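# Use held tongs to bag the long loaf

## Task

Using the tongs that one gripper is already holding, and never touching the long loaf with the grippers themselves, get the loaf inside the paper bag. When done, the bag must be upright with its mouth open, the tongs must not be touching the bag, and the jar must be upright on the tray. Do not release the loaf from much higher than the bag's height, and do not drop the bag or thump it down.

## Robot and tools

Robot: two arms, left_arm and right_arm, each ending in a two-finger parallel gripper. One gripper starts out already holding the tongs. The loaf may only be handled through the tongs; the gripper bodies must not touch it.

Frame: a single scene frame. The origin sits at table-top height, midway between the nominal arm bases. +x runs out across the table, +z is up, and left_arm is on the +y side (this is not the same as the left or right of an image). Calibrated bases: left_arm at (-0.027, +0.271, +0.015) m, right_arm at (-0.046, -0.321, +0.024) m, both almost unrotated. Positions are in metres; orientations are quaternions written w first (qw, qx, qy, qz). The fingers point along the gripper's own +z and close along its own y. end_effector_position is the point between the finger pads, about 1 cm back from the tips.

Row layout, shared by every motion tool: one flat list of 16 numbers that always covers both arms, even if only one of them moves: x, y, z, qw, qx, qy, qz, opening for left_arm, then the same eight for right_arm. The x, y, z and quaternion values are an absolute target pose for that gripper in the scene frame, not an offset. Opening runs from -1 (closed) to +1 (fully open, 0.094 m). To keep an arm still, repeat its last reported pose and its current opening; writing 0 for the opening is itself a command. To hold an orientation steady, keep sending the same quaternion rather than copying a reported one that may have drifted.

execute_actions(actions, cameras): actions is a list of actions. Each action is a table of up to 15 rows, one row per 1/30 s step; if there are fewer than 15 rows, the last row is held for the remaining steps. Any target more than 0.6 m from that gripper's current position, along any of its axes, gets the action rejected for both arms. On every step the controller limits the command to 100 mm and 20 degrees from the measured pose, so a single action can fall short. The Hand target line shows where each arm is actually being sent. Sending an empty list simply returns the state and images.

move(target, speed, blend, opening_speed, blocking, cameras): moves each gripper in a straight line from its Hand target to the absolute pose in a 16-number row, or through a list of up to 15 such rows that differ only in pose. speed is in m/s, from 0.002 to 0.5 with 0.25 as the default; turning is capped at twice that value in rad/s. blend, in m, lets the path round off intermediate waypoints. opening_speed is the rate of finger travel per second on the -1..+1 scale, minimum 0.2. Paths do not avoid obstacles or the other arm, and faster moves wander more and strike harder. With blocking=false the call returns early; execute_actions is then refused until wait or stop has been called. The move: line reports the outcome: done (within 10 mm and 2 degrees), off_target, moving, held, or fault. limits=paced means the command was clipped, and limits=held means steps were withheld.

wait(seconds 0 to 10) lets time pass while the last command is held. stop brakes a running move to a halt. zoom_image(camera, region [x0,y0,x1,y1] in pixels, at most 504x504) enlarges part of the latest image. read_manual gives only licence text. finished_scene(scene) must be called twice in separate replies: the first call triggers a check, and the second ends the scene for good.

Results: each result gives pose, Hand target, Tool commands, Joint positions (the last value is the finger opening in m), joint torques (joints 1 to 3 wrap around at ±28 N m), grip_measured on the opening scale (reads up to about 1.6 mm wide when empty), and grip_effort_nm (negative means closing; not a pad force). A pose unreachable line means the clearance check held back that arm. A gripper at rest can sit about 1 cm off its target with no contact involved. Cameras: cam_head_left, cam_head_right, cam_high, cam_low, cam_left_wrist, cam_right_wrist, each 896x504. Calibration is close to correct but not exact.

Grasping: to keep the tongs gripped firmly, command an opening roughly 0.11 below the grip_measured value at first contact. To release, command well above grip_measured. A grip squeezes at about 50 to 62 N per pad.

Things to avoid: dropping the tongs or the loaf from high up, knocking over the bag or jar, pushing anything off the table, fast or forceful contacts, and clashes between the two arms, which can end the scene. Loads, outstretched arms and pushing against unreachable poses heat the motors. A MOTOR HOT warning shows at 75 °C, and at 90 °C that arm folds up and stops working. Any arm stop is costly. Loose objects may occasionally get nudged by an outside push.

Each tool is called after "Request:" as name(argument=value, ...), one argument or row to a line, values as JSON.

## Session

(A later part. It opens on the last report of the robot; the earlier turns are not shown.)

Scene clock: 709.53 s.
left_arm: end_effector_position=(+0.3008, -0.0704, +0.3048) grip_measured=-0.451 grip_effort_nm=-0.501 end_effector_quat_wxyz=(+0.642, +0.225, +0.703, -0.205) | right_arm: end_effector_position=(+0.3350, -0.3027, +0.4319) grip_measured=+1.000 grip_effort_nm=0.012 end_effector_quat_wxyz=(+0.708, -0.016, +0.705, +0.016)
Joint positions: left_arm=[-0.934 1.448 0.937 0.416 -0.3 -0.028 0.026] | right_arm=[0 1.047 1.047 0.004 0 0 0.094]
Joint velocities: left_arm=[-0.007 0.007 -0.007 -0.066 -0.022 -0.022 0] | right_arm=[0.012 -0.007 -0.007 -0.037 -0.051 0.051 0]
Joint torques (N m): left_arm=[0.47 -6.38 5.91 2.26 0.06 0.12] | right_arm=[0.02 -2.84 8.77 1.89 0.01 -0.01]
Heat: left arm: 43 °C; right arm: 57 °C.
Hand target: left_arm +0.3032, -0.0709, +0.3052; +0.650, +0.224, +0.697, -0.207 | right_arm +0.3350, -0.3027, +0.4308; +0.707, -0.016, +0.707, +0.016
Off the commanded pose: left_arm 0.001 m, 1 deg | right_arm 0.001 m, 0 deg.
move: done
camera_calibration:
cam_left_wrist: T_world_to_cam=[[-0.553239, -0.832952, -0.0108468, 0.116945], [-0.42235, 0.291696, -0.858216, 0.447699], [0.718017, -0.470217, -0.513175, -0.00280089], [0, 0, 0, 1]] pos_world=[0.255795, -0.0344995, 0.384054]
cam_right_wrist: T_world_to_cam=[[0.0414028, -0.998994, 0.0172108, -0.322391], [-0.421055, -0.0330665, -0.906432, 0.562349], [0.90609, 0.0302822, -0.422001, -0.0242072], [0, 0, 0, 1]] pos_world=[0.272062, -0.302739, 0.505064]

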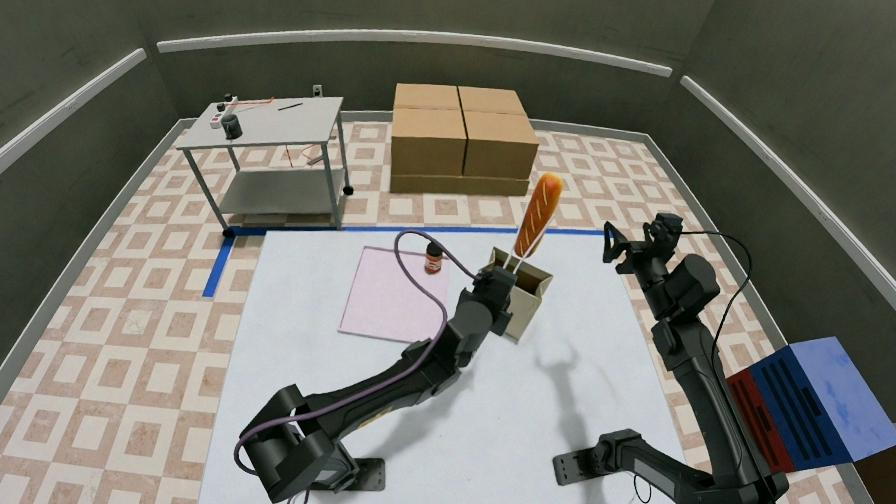

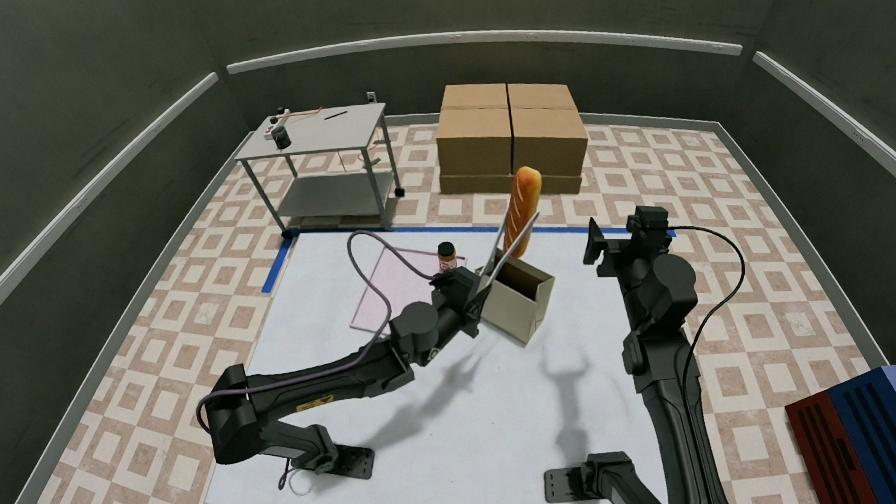

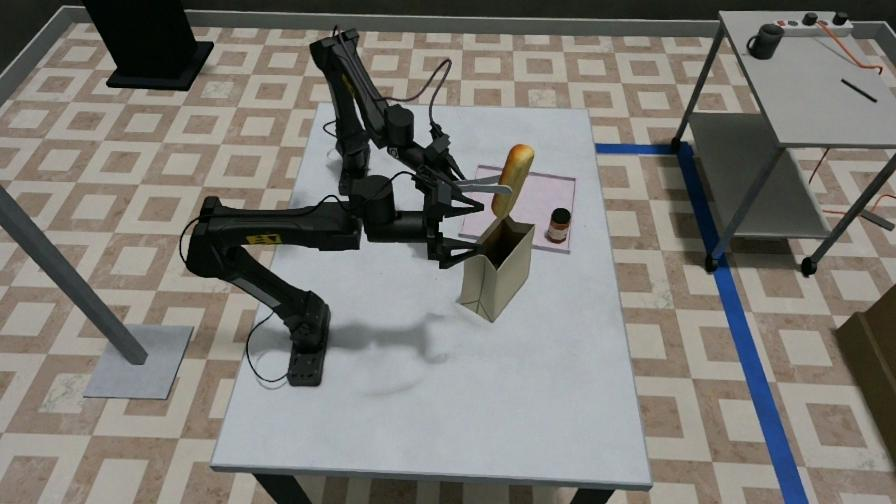

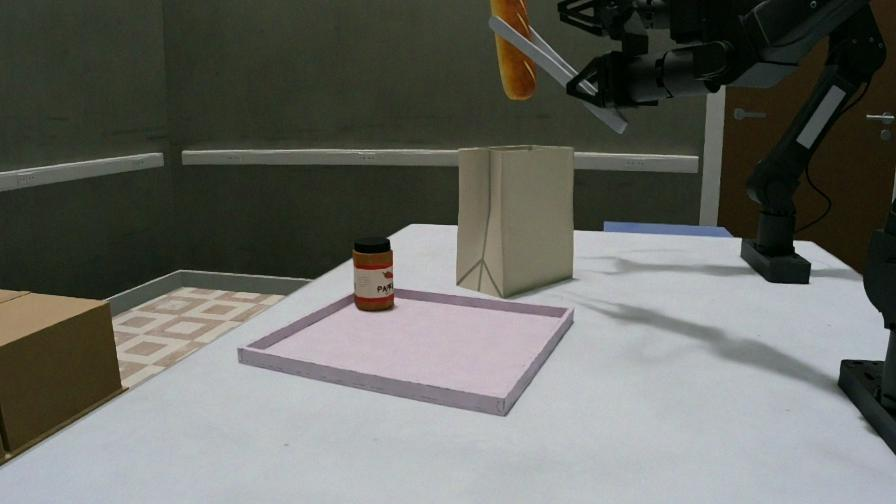

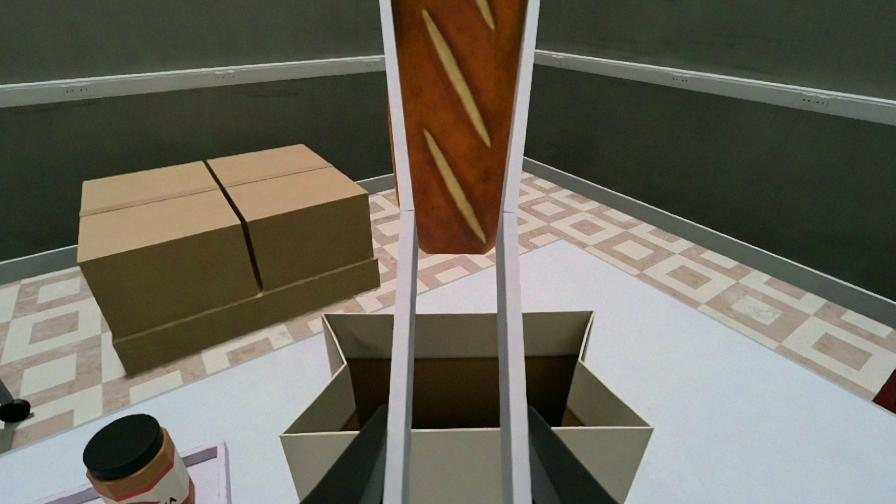

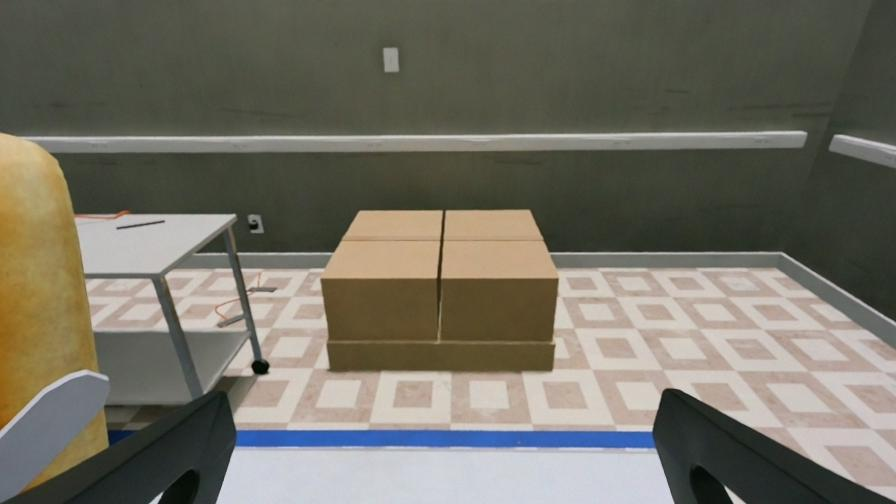

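Request:
move(
  target=[0.306, -0.0765, 0.285, 0.6966, 0.2079, 0.6495, -0.2230, -0.46, 0.3350, -0.3027, 0.4308, 0.707, -0.016, 0.707, 0.016, 1.0],
  speed=0.06,
  cameras=["cam_low", "cam_left_wrist", "cam_head_right", "cam_high"],
)

Scene clock: 763.17 s.
left_arm: end_effector_position=(+0.3059, -0.0771, +0.2896) grip_measured=-0.451 grip_effort_nm=-0.501 end_effector_quat_wxyz=(+0.693, +0.208, +0.653, -0.224) | right_arm: end_effector_position=(+0.3350, -0.3027, +0.4319) grip_measured=+1.000 grip_effort_nm=0.002 end_effector_quat_wxyz=(+0.708, -0.016, +0.705, +0.016)
Joint positions: left_arm=[-0.934 1.563 0.815 0.811 -0.3 0.014 0.026] | right_arm=[0 1.047 1.047 0.004 0 0 0.094]
Joint velocities: left_arm=[-0.022 0.002 0.007 0.125 -0.037 0.037 0] | right_arm=[-0.022 -0.007 -0.007 0.051 -0.081 0.051 0]
Joint torques (N m): left_arm=[0.29 -6.8 4.97 2.17 0.04 0.11] | right_arm=[0.02 -2.84 8.77 1.89 0.01 -0.01]
Heat: left arm: 43 °C; right arm: 57 °C.
Hand target: left_arm +0.3065, -0.0769, +0.2851; +0.697, +0.208, +0.649, -0.222 | right_arm +0.3350, -0.3027, +0.4308; +0.707, -0.016, +0.707, +0.016
Off the commanded pose: left_arm 0.005 m, 1 deg | right_arm 0.001 m, 0 deg.
move: done
camera_calibration:
cam_left_wrist: T_world_to_cam=[[-0.553353, -0.832945, -0.0016165, 0.111316], [-0.314241, 0.210557, -0.925699, 0.418971], [0.771397, -0.51173, -0.378258, -0.0759989], [0, 0, 0, 1]] pos_world=[0.25188, -0.0343887, 0.359274]
Images, in order (width x height): cam_head_right 896x504, cam_high 896x504, cam_low 896x504, cam_left_wrist 896x504.

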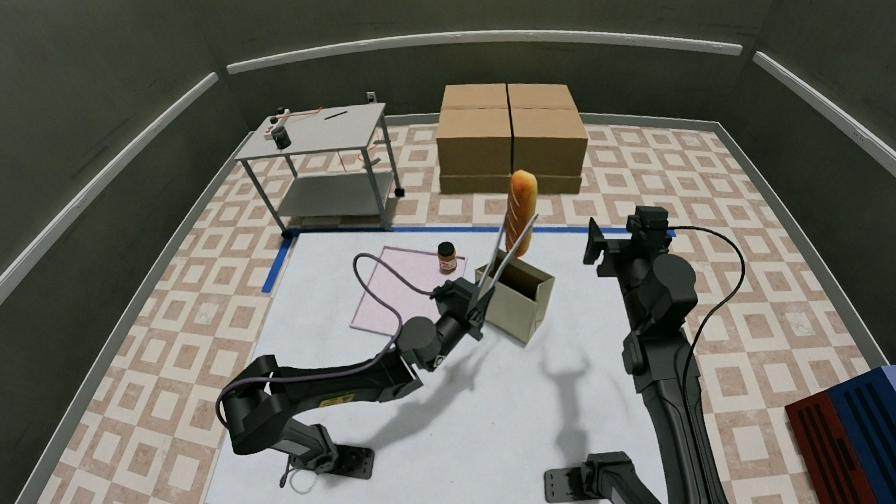

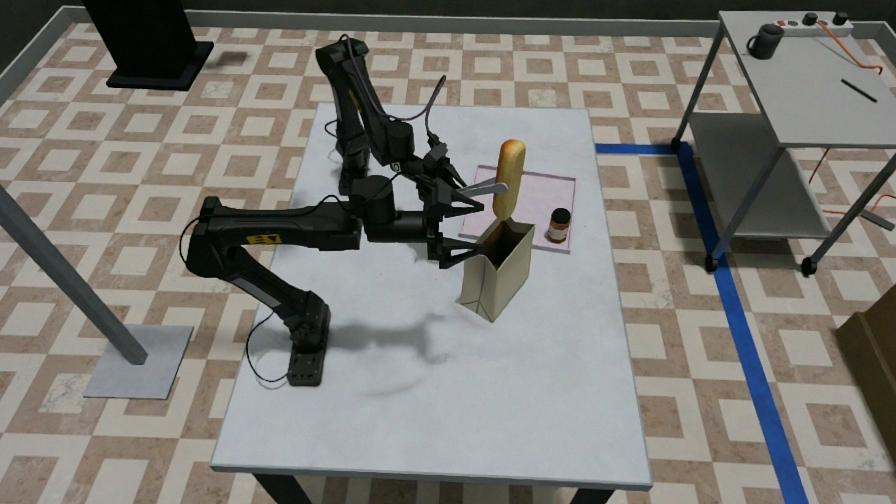

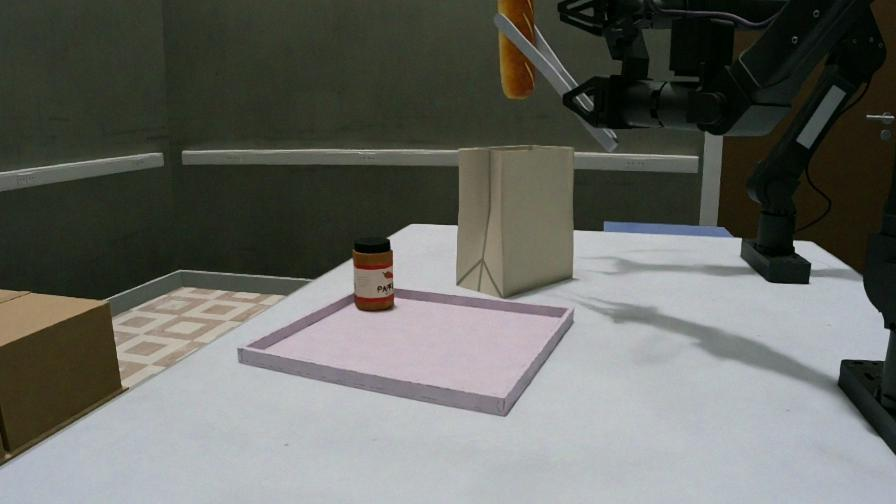

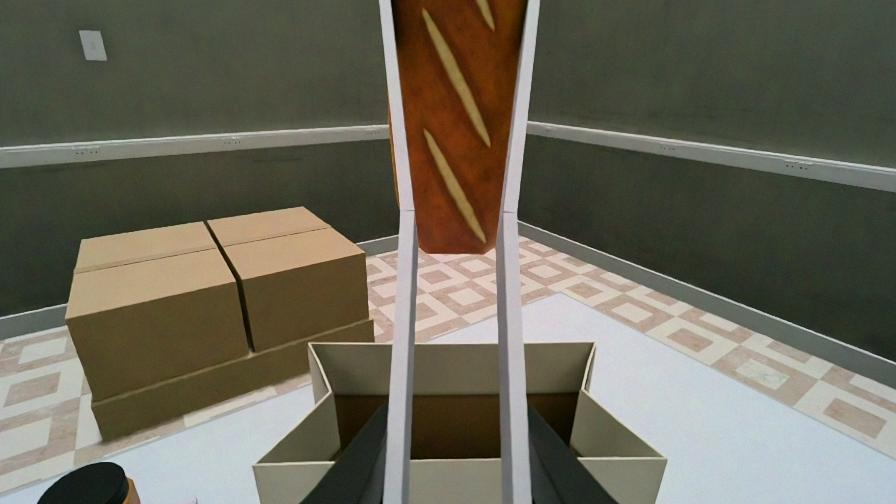

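Request:
move(
  target=[0.307, -0.0767, 0.195, 0.6966, 0.2079, 0.6495, -0.2230, -0.46, 0.3350, -0.3027, 0.4308, 0.707, -0.016, 0.707, 0.016, 1.0],
  speed=0.05,
  cameras=["cam_low", "cam_left_wrist", "cam_head_right", "cam_high"],
)

Scene clock: 774.70 s.
left_arm: end_effector_position=(+0.3075, -0.0793, +0.1985) grip_measured=-0.451 grip_effort_nm=-0.496 end_effector_quat_wxyz=(+0.693, +0.208, +0.653, -0.223) | right_arm: end_effector_position=(+0.3350, -0.3027, +0.4319) grip_measured=+1.000 grip_effort_nm=0.012 end_effector_quat_wxyz=(+0.708, -0.016, +0.705, +0.016)
Joint positions: left_arm=[-0.934 1.848 0.668 1.242 -0.3 0.015 0.026] | right_arm=[0 1.047 1.047 0.004 0 0 0.094]
Joint velocities: left_arm=[0.007 -0.032 0.007 0.081 -0.022 0.037 0] | right_arm=[0.007 -0.007 -0.017 -0.037 -0.037 0.022 0]
Joint torques (N m): left_arm=[0.34 -7.71 3.85 2.19 0.09 0.1] | right_arm=[0.02 -2.84 8.76 1.89 0.01 -0.01]
Heat: left arm: 44 °C; right arm: 57 °C.
Hand target: left_arm +0.3075, -0.0773, +0.1946; +0.696, +0.208, +0.650, -0.223 | right_arm +0.3350, -0.3027, +0.4308; +0.707, -0.016, +0.707, +0.016
Off the commanded pose: left_arm 0.004 m, 1 deg | right_arm 0.001 m, 0 deg.
move: done
camera_calibration:
cam_left_wrist: T_world_to_cam=[[-0.553334, -0.832957, -0.00212222, 0.110379], [-0.314255, 0.211118, -0.925566, 0.335644], [0.771405, -0.51148, -0.37858, -0.112722], [0, 0, 0, 1]] pos_world=[0.253509, -0.0365747, 0.268221]
Images, in order (width x height): cam_head_right 896x504, cam_high 896x504, cam_low 896x504, cam_left_wrist 896x504.

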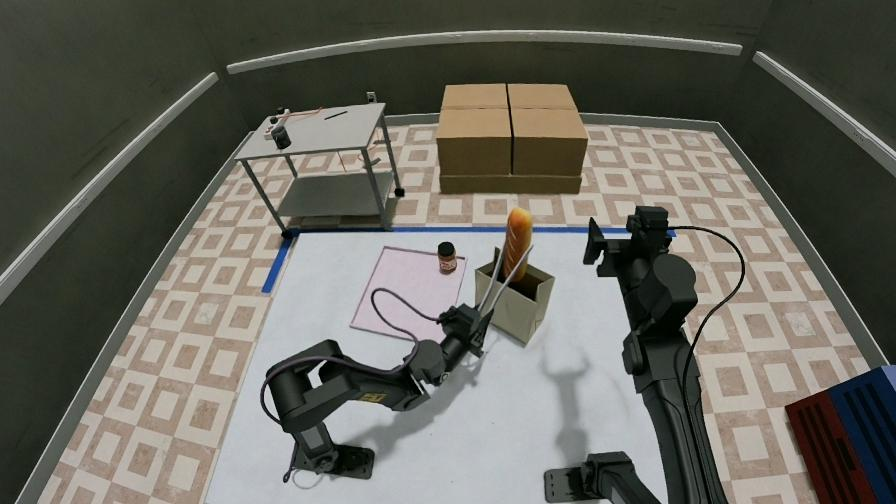

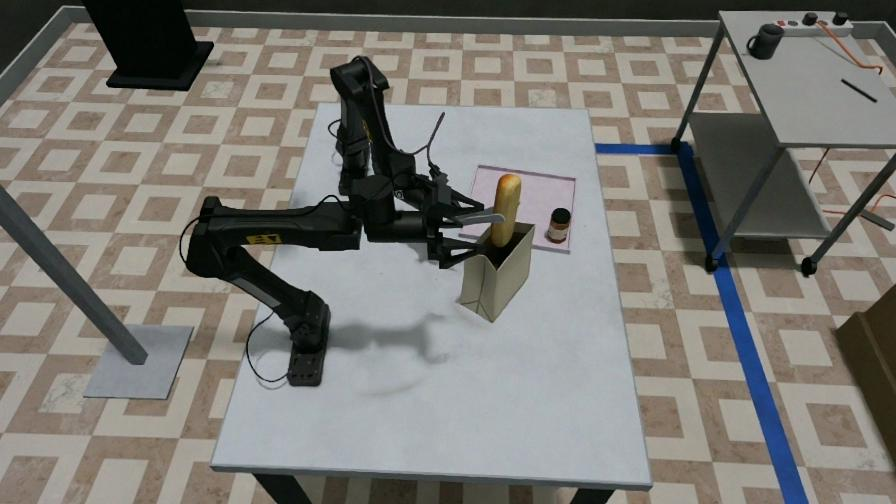

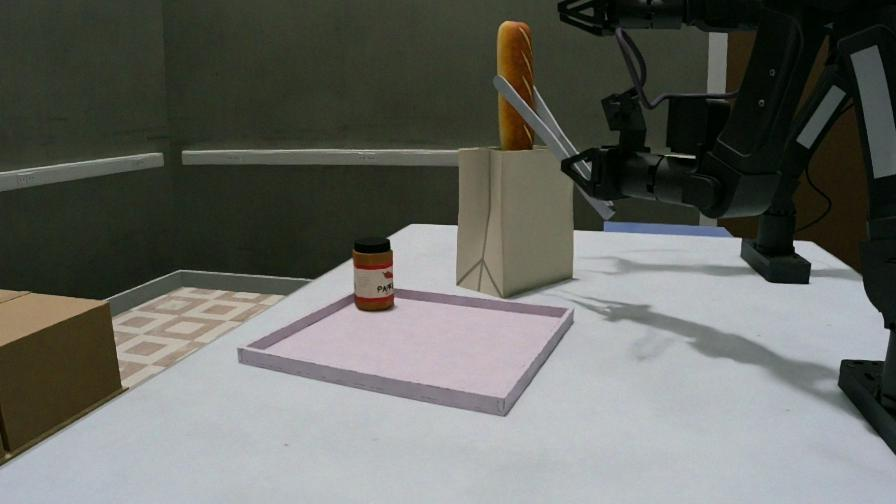

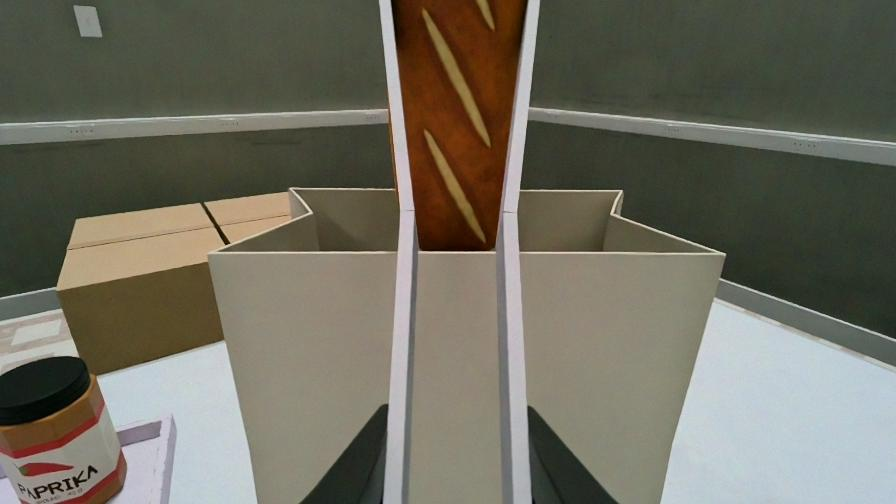

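Request:
move(
  target=[0.307, -0.0762, 0.174, 0.6966, 0.2079, 0.6495, -0.2230, -0.46, 0.3350, -0.3027, 0.4308, 0.707, -0.016, 0.707, 0.016, 1.0],
  speed=0.04,
  cameras=["cam_low", "cam_left_wrist", "cam_head_right", "cam_high"],
)

Scene clock: 798.60 s.
left_arm: end_effector_position=(+0.3071, -0.0788, +0.1779) grip_measured=-0.451 grip_effort_nm=-0.501 end_effector_quat_wxyz=(+0.693, +0.208, +0.653, -0.224) | right_arm: end_effector_position=(+0.3350, -0.3027, +0.4319) grip_measured=+1.000 grip_effort_nm=0.007 end_effector_quat_wxyz=(+0.708, -0.016, +0.705, +0.016)
Joint positions: left_arm=[-0.934 1.93 0.65 1.343 -0.3 0.015 0.026] | right_arm=[0 1.047 1.047 0.004 0 0 0.094]
Joint velocities: left_arm=[-0.012 -0.017 0.002 -0.022 -0.081 0.007 0.001] | right_arm=[-0.007 -0.012 0.007 0.037 -0.11 0.051 0]
Joint torques (N m): left_arm=[0.44 -7.94 3.43 2.16 0.04 0.08] | right_arm=[0.02 -2.85 8.77 1.89 0.01 -0.01]
Heat: left arm: 45 °C; right arm: 57 °C.
Hand target: left_arm +0.3071, -0.0763, +0.1738; +0.696, +0.208, +0.650, -0.223 | right_arm +0.3350, -0.3027, +0.4308; +0.707, -0.016, +0.707, +0.016
Off the commanded pose: left_arm 0.005 m, 1 deg | right_arm 0.001 m, 0 deg.
move: done
camera_calibration:
cam_left_wrist: T_world_to_cam=[[-0.553333, -0.832957, -0.00199707, 0.110506], [-0.314041, 0.210837, -0.925703, 0.316332], [0.771492, -0.511595, -0.378246, -0.120089], [0, 0, 0, 1]] pos_world=[0.253136, -0.0360843, 0.247627]
Images, in order (width x height): cam_head_right 896x504, cam_high 896x504, cam_low 896x504, cam_left_wrist 896x504.

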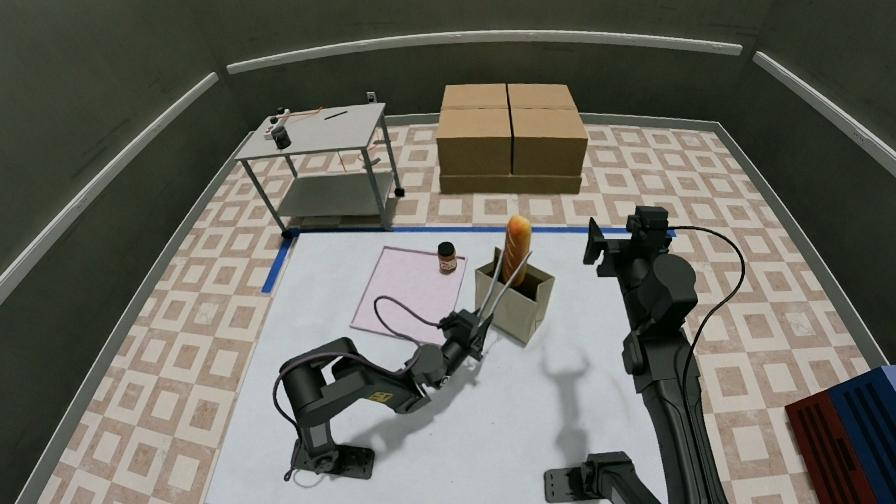

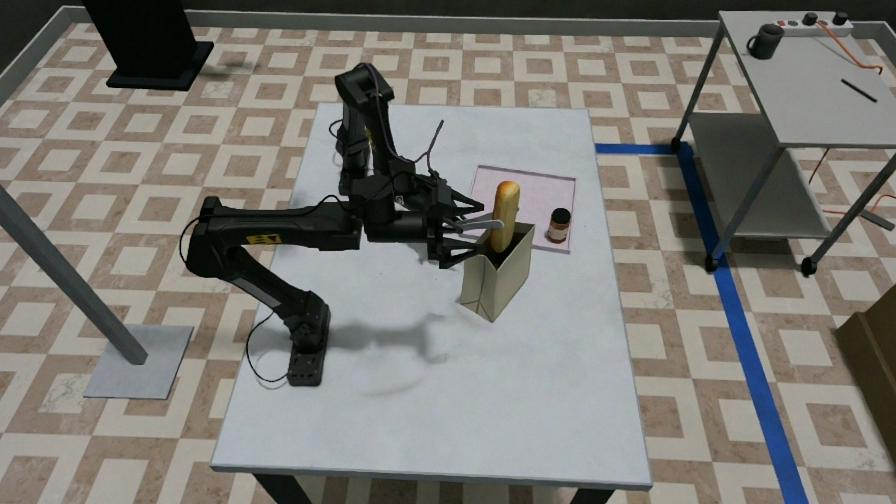

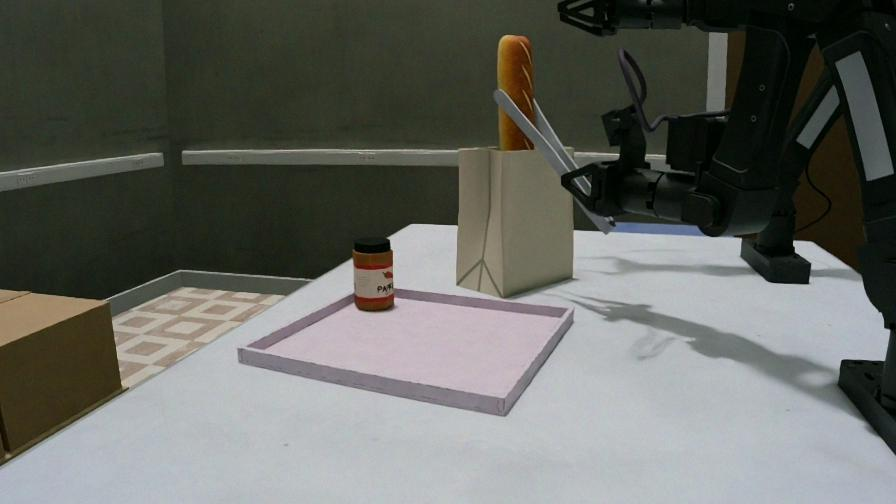

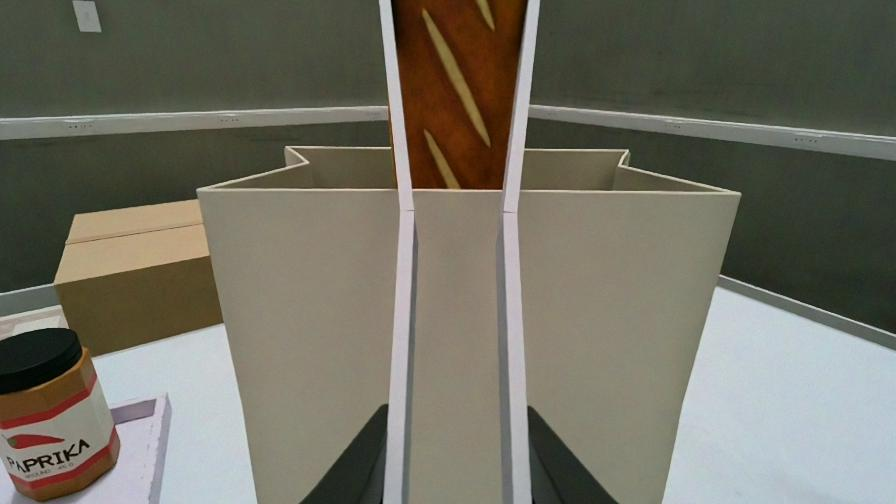

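Request:
zoom_image(
  camera="cam_left_wrist",
  region=[340, 100, 580, 340],
)

Request:
zoom_image(
  camera="cam_low",
  region=[440, 20, 660, 260],
)

Scaled by 2.100.

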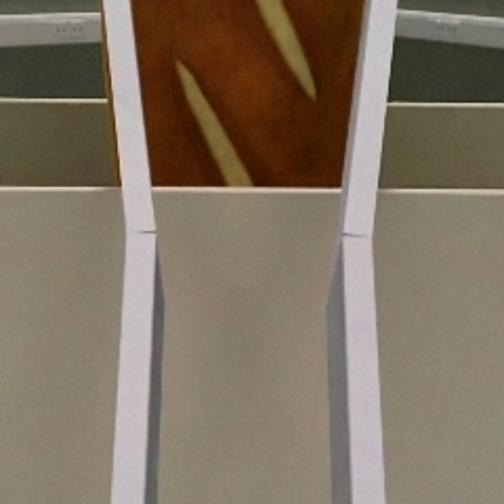

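Scaled by 2.100.

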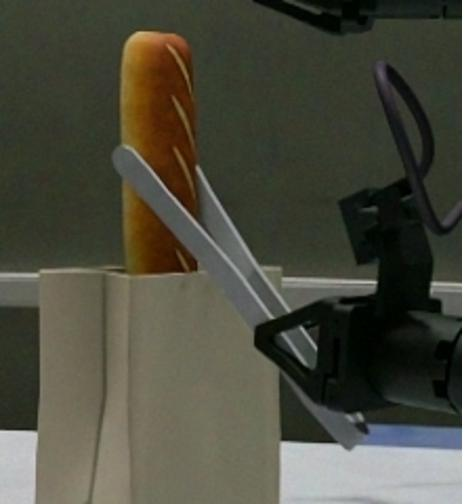

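Request:
move(
  target=[0.307, -0.0762, 0.174, 0.6966, 0.2079, 0.6495, -0.2230, -0.19, 0.3350, -0.3027, 0.4308, 0.707, -0.016, 0.707, 0.016, 1.0],
  opening_speed=0.25,
  cameras=["cam_low", "cam_left_wrist", "cam_head_right", "cam_high"],
)

Scene clock: 816.50 s.
left_arm: end_effector_position=(+0.3069, -0.0785, +0.1830) grip_measured=-0.192 grip_effort_nm=0.051 end_effector_quat_wxyz=(+0.699, +0.204, +0.647, -0.228) | right_arm: end_effector_position=(+0.3350, -0.3027, +0.4319) grip_measured=+1.000 grip_effort_nm=0.007 end_effector_quat_wxyz=(+0.708, -0.016, +0.705, +0.016)
Joint positions: left_arm=[-0.934 1.93 0.65 1.364 -0.3 0.015 0.038] | right_arm=[0 1.047 1.047 0.004 0 0 0.094]
Joint velocities: left_arm=[-0.012 -0.012 -0.012 0.037 -0.037 -0.051 -0.001] | right_arm=[-0.007 0.007 0.017 -0.022 0.007 -0.037 0]
Joint torques (N m): left_arm=[0.42 -8.01 3.37 2.01 0.07 0.03] | right_arm=[0.02 -2.84 8.76 1.89 0.01 -0.01]
Heat: left arm: 44 °C; right arm: 57 °C.
Hand target: left_arm +0.3069, -0.0762, +0.1741; +0.696, +0.208, +0.650, -0.223 | right_arm +0.3350, -0.3027, +0.4308; +0.707, -0.016, +0.707, +0.016
Off the commanded pose: left_arm 0.009 m, 1 deg | right_arm 0.001 m, 0 deg.
move: done
camera_calibration:
cam_left_wrist: T_world_to_cam=[[-0.553352, -0.832933, 0.00488639, 0.109385], [-0.302238, 0.195316, -0.933008, 0.317358], [0.776179, -0.517759, -0.359822, -0.123157], [0, 0, 0, 1]] pos_world=[0.252038, -0.03464, 0.251249]
Images, in order (width x height): cam_head_right 896x504, cam_high 896x504, cam_low 896x504, cam_left_wrist 896x504.

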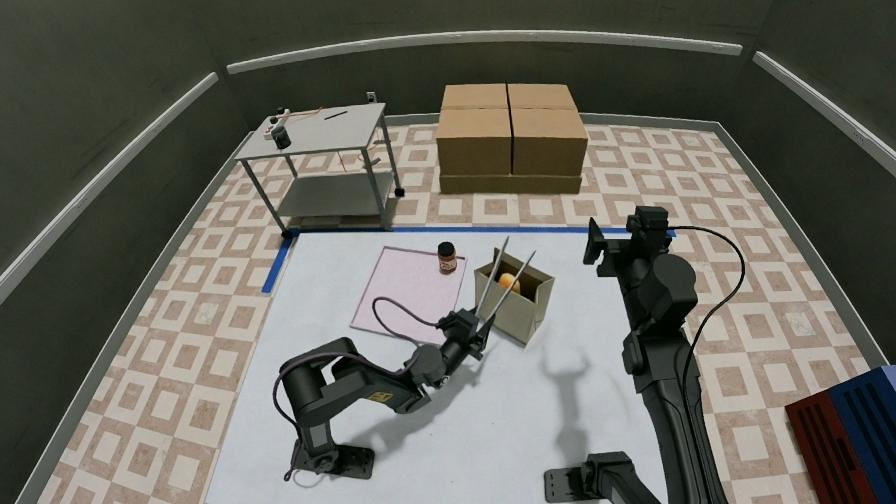

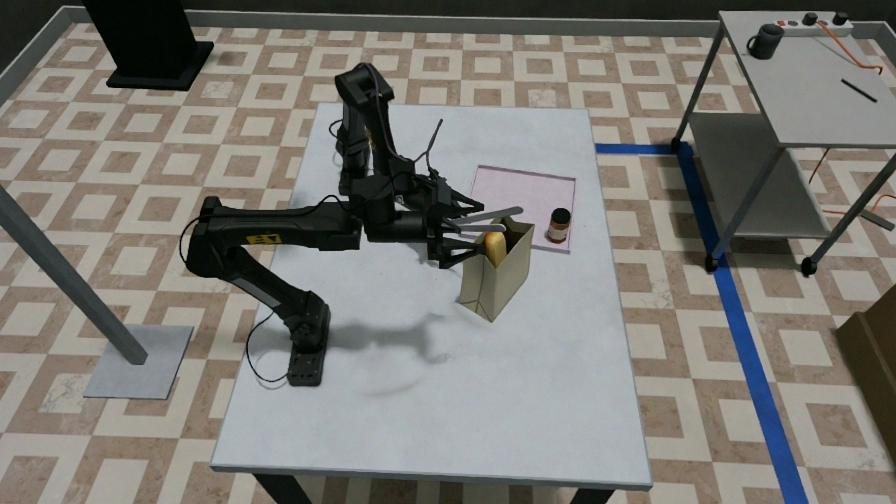

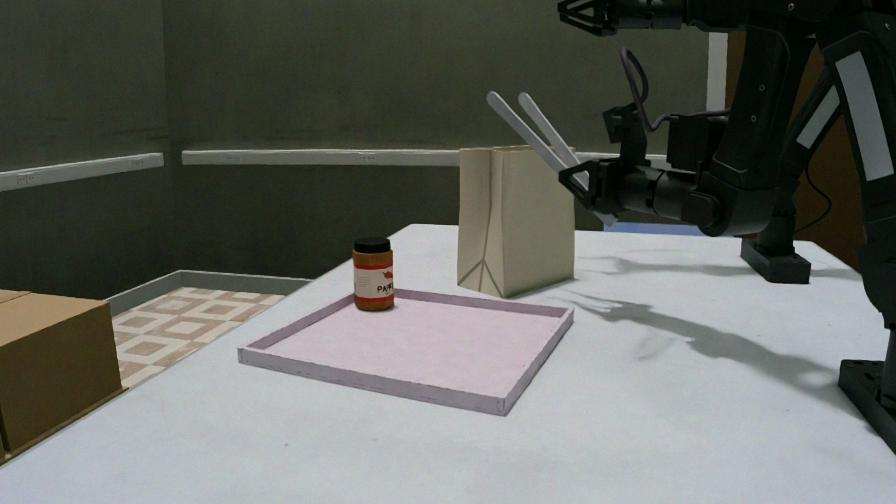

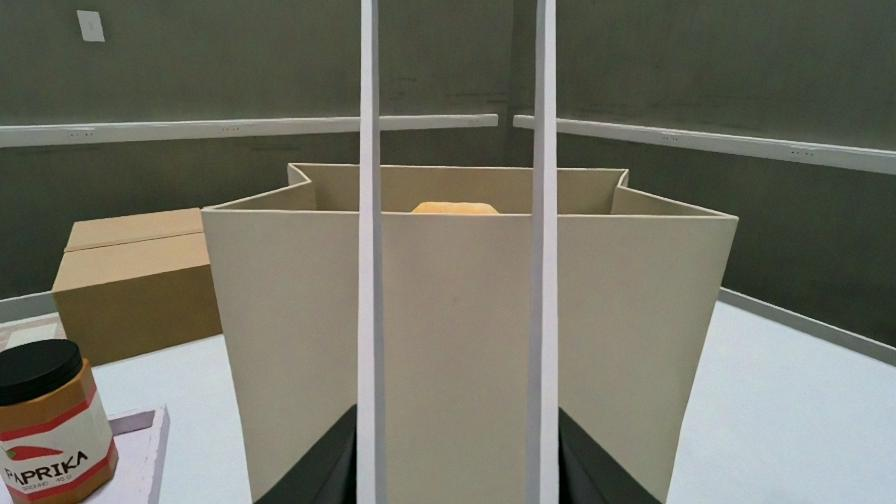

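Request:
move(
  target=[0.307, -0.0765, 0.295, 0.6966, 0.2079, 0.6495, -0.2230, -0.19, 0.3350, -0.3027, 0.4308, 0.707, -0.016, 0.707, 0.016, 1.0],
  speed=0.1,
  cameras=["cam_low", "cam_left_wrist"],
)

Scene clock: 855.93 s.
left_arm: end_effector_position=(+0.3056, -0.0767, +0.2694) grip_measured=-0.192 grip_effort_nm=0.051 end_effector_quat_wxyz=(+0.680, +0.217, +0.666, -0.215) | right_arm: end_effector_position=(+0.3350, -0.3027, +0.4319) grip_measured=+1.000 grip_effort_nm=0.002 end_effector_quat_wxyz=(+0.708, -0.016, +0.705, +0.016)
Joint positions: left_arm=[-0.934 1.581 0.789 0.812 -0.3 0.015 0.038] | right_arm=[0 1.047 1.047 0.004 0 0 0.094]
Joint velocities: left_arm=[0.002 -0.002 0.012 -0.051 0.007 -0.022 0] | right_arm=[-0.012 -0.007 0.002 -0.022 0.007 0.007 0]
Joint torques (N m): left_arm=[0.46 -11.28 8.12 1.74 0.08 0.05] | right_arm=[0.02 -2.84 8.77 1.89 0.01 -0.01]
Heat: left arm: 43 °C; right arm: 58 °C.
Hand target: left_arm +0.3059, -0.0751, +0.2955; +0.697, +0.208, +0.649, -0.223 | right_arm +0.3350, -0.3027, +0.4308; +0.707, -0.016, +0.707, +0.016
Off the commanded pose: left_arm 0.026 m, 3 deg | right_arm 0.001 m, 0 deg.
move: off_target (left_arm)
camera_calibration:
cam_left_wrist: T_world_to_cam=[[-0.553578, -0.832636, -0.0163834, 0.115512], [-0.338407, 0.242878, -0.909116, 0.40551], [0.760942, -0.497722, -0.416222, -0.0687131], [0, 0, 0, 1]] pos_world=[0.253459, -0.0365094, 0.341948]
Images, in order (width x height): cam_low 896x504, cam_left_wrist 896x504.

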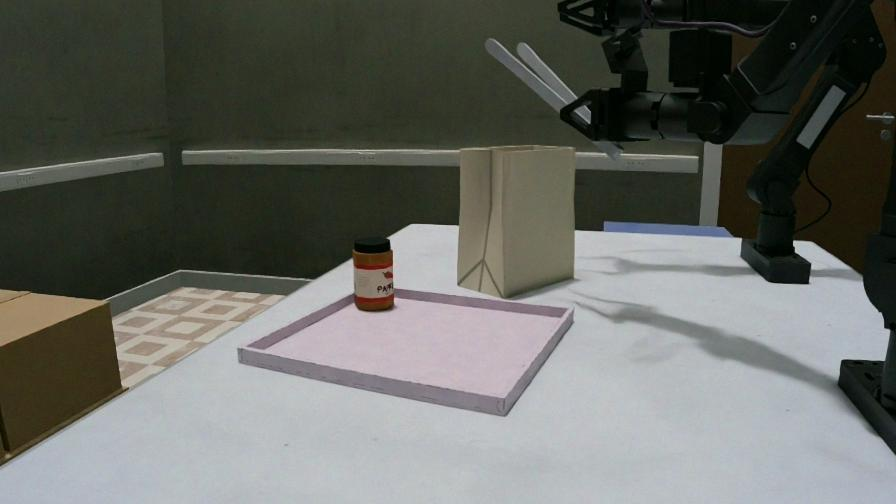

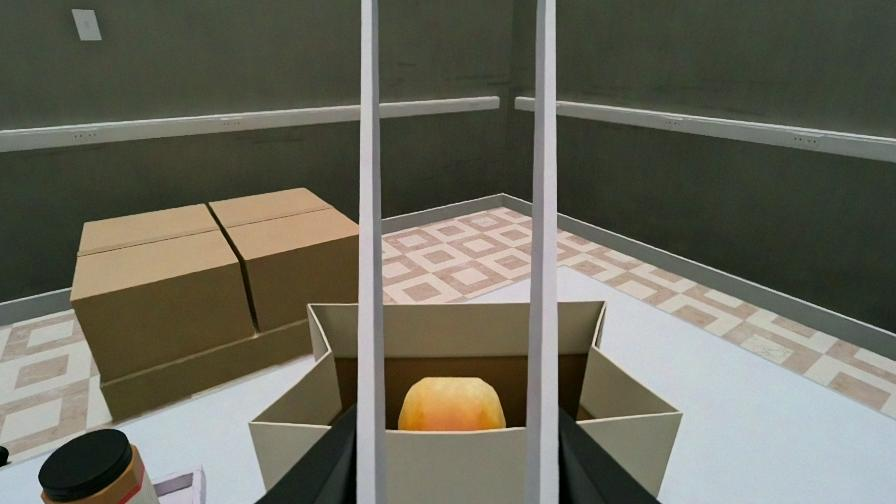

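Request:
move(
  target=[
    [0.290, 0.10, 0.31, 0.5592, 0.1773, 0.7990, -0.1240, -0.26, 0.3350, -0.3027, 0.4308, 0.707, -0.016, 0.707, 0.016, 1.0],
    [0.345, 0.235, 0.13, 0.4536, 0.0389, 0.8902, -0.0198, -0.26, 0.3350, -0.3027, 0.4308, 0.707, -0.016, 0.707, 0.016, 1.0],
  ],
  speed=0.15,
  blend=0.03,
  cameras=["cam_low", "cam_left_wrist", "cam_high"],
)

Scene clock: 867.00 s.
left_arm: end_effector_position=(+0.3424, +0.2350, +0.1352) grip_measured=-0.257 grip_effort_nm=-0.208 end_effector_quat_wxyz=(+0.452, +0.032, +0.891, -0.025) | right_arm: end_effector_position=(+0.3350, -0.3027, +0.4319) grip_measured=+1.000 grip_effort_nm=0.007 end_effector_quat_wxyz=(+0.708, -0.016, +0.705, +0.016)
Joint positions: left_arm=[-0.121 1.262 0.602 0.029 -0.012 -0.028 0.035] | right_arm=[0 1.047 1.047 0.004 0 0 0.094]
Joint velocities: left_arm=[-0.002 0.007 0.002 0.022 0.007 -0.007 0] | right_arm=[-0.012 -0.017 -0.017 0.022 0.022 -0.022 0]
Joint torques (N m): left_arm=[0.31 -4.14 4.83 1.88 0.06 0.14] | right_arm=[0.02 -2.84 8.77 1.89 0.01 -0.01]
Heat: left arm: 44 °C; right arm: 58 °C.
Hand target: left_arm +0.3419, +0.2355, +0.1301; +0.452, +0.036, +0.891, -0.024 | right_arm +0.3350, -0.3027, +0.4308; +0.707, -0.016, +0.707, +0.016
Off the commanded pose: left_arm 0.006 m, 1 deg | right_arm 0.001 m, 0 deg.
move: done
camera_calibration:
cam_left_wrist: T_world_to_cam=[[-0.0580239, -0.998256, -0.0108818, 0.261742], [-0.879721, 0.0562809, -0.472148, 0.390397], [0.471937, -0.0178229, -0.881452, 0.0516513], [0, 0, 0, 1]] pos_world=[0.334252, 0.240234, 0.232702]
Images, in order (width x height): cam_high 896x504, cam_low 896x504, cam_left_wrist 896x504.

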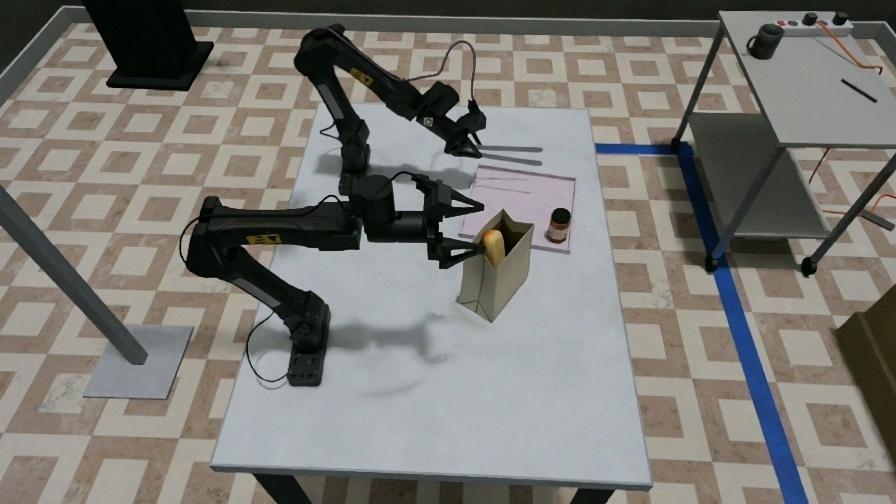

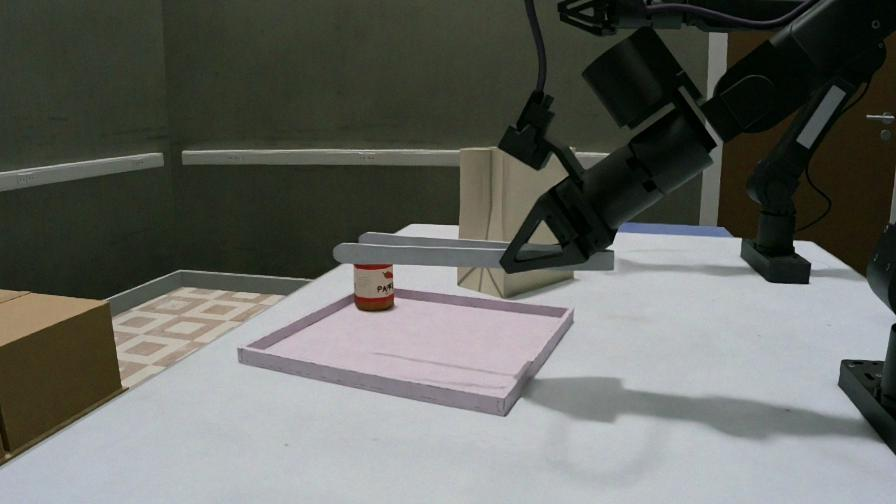

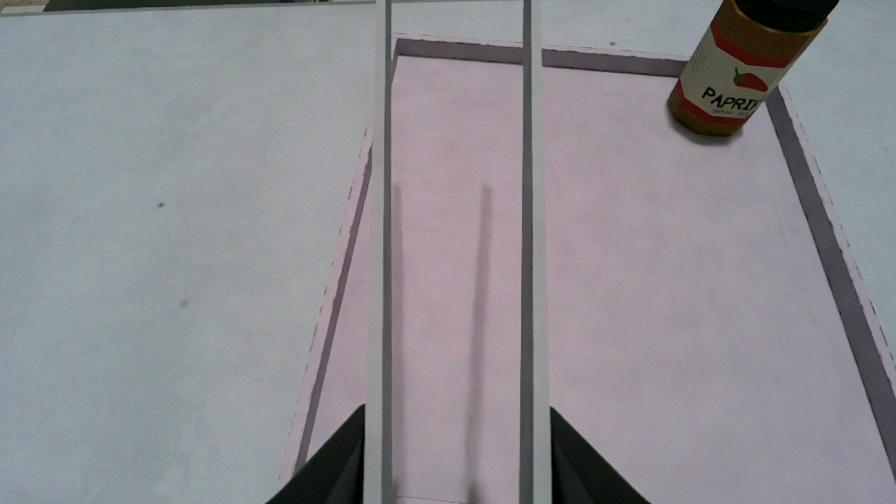

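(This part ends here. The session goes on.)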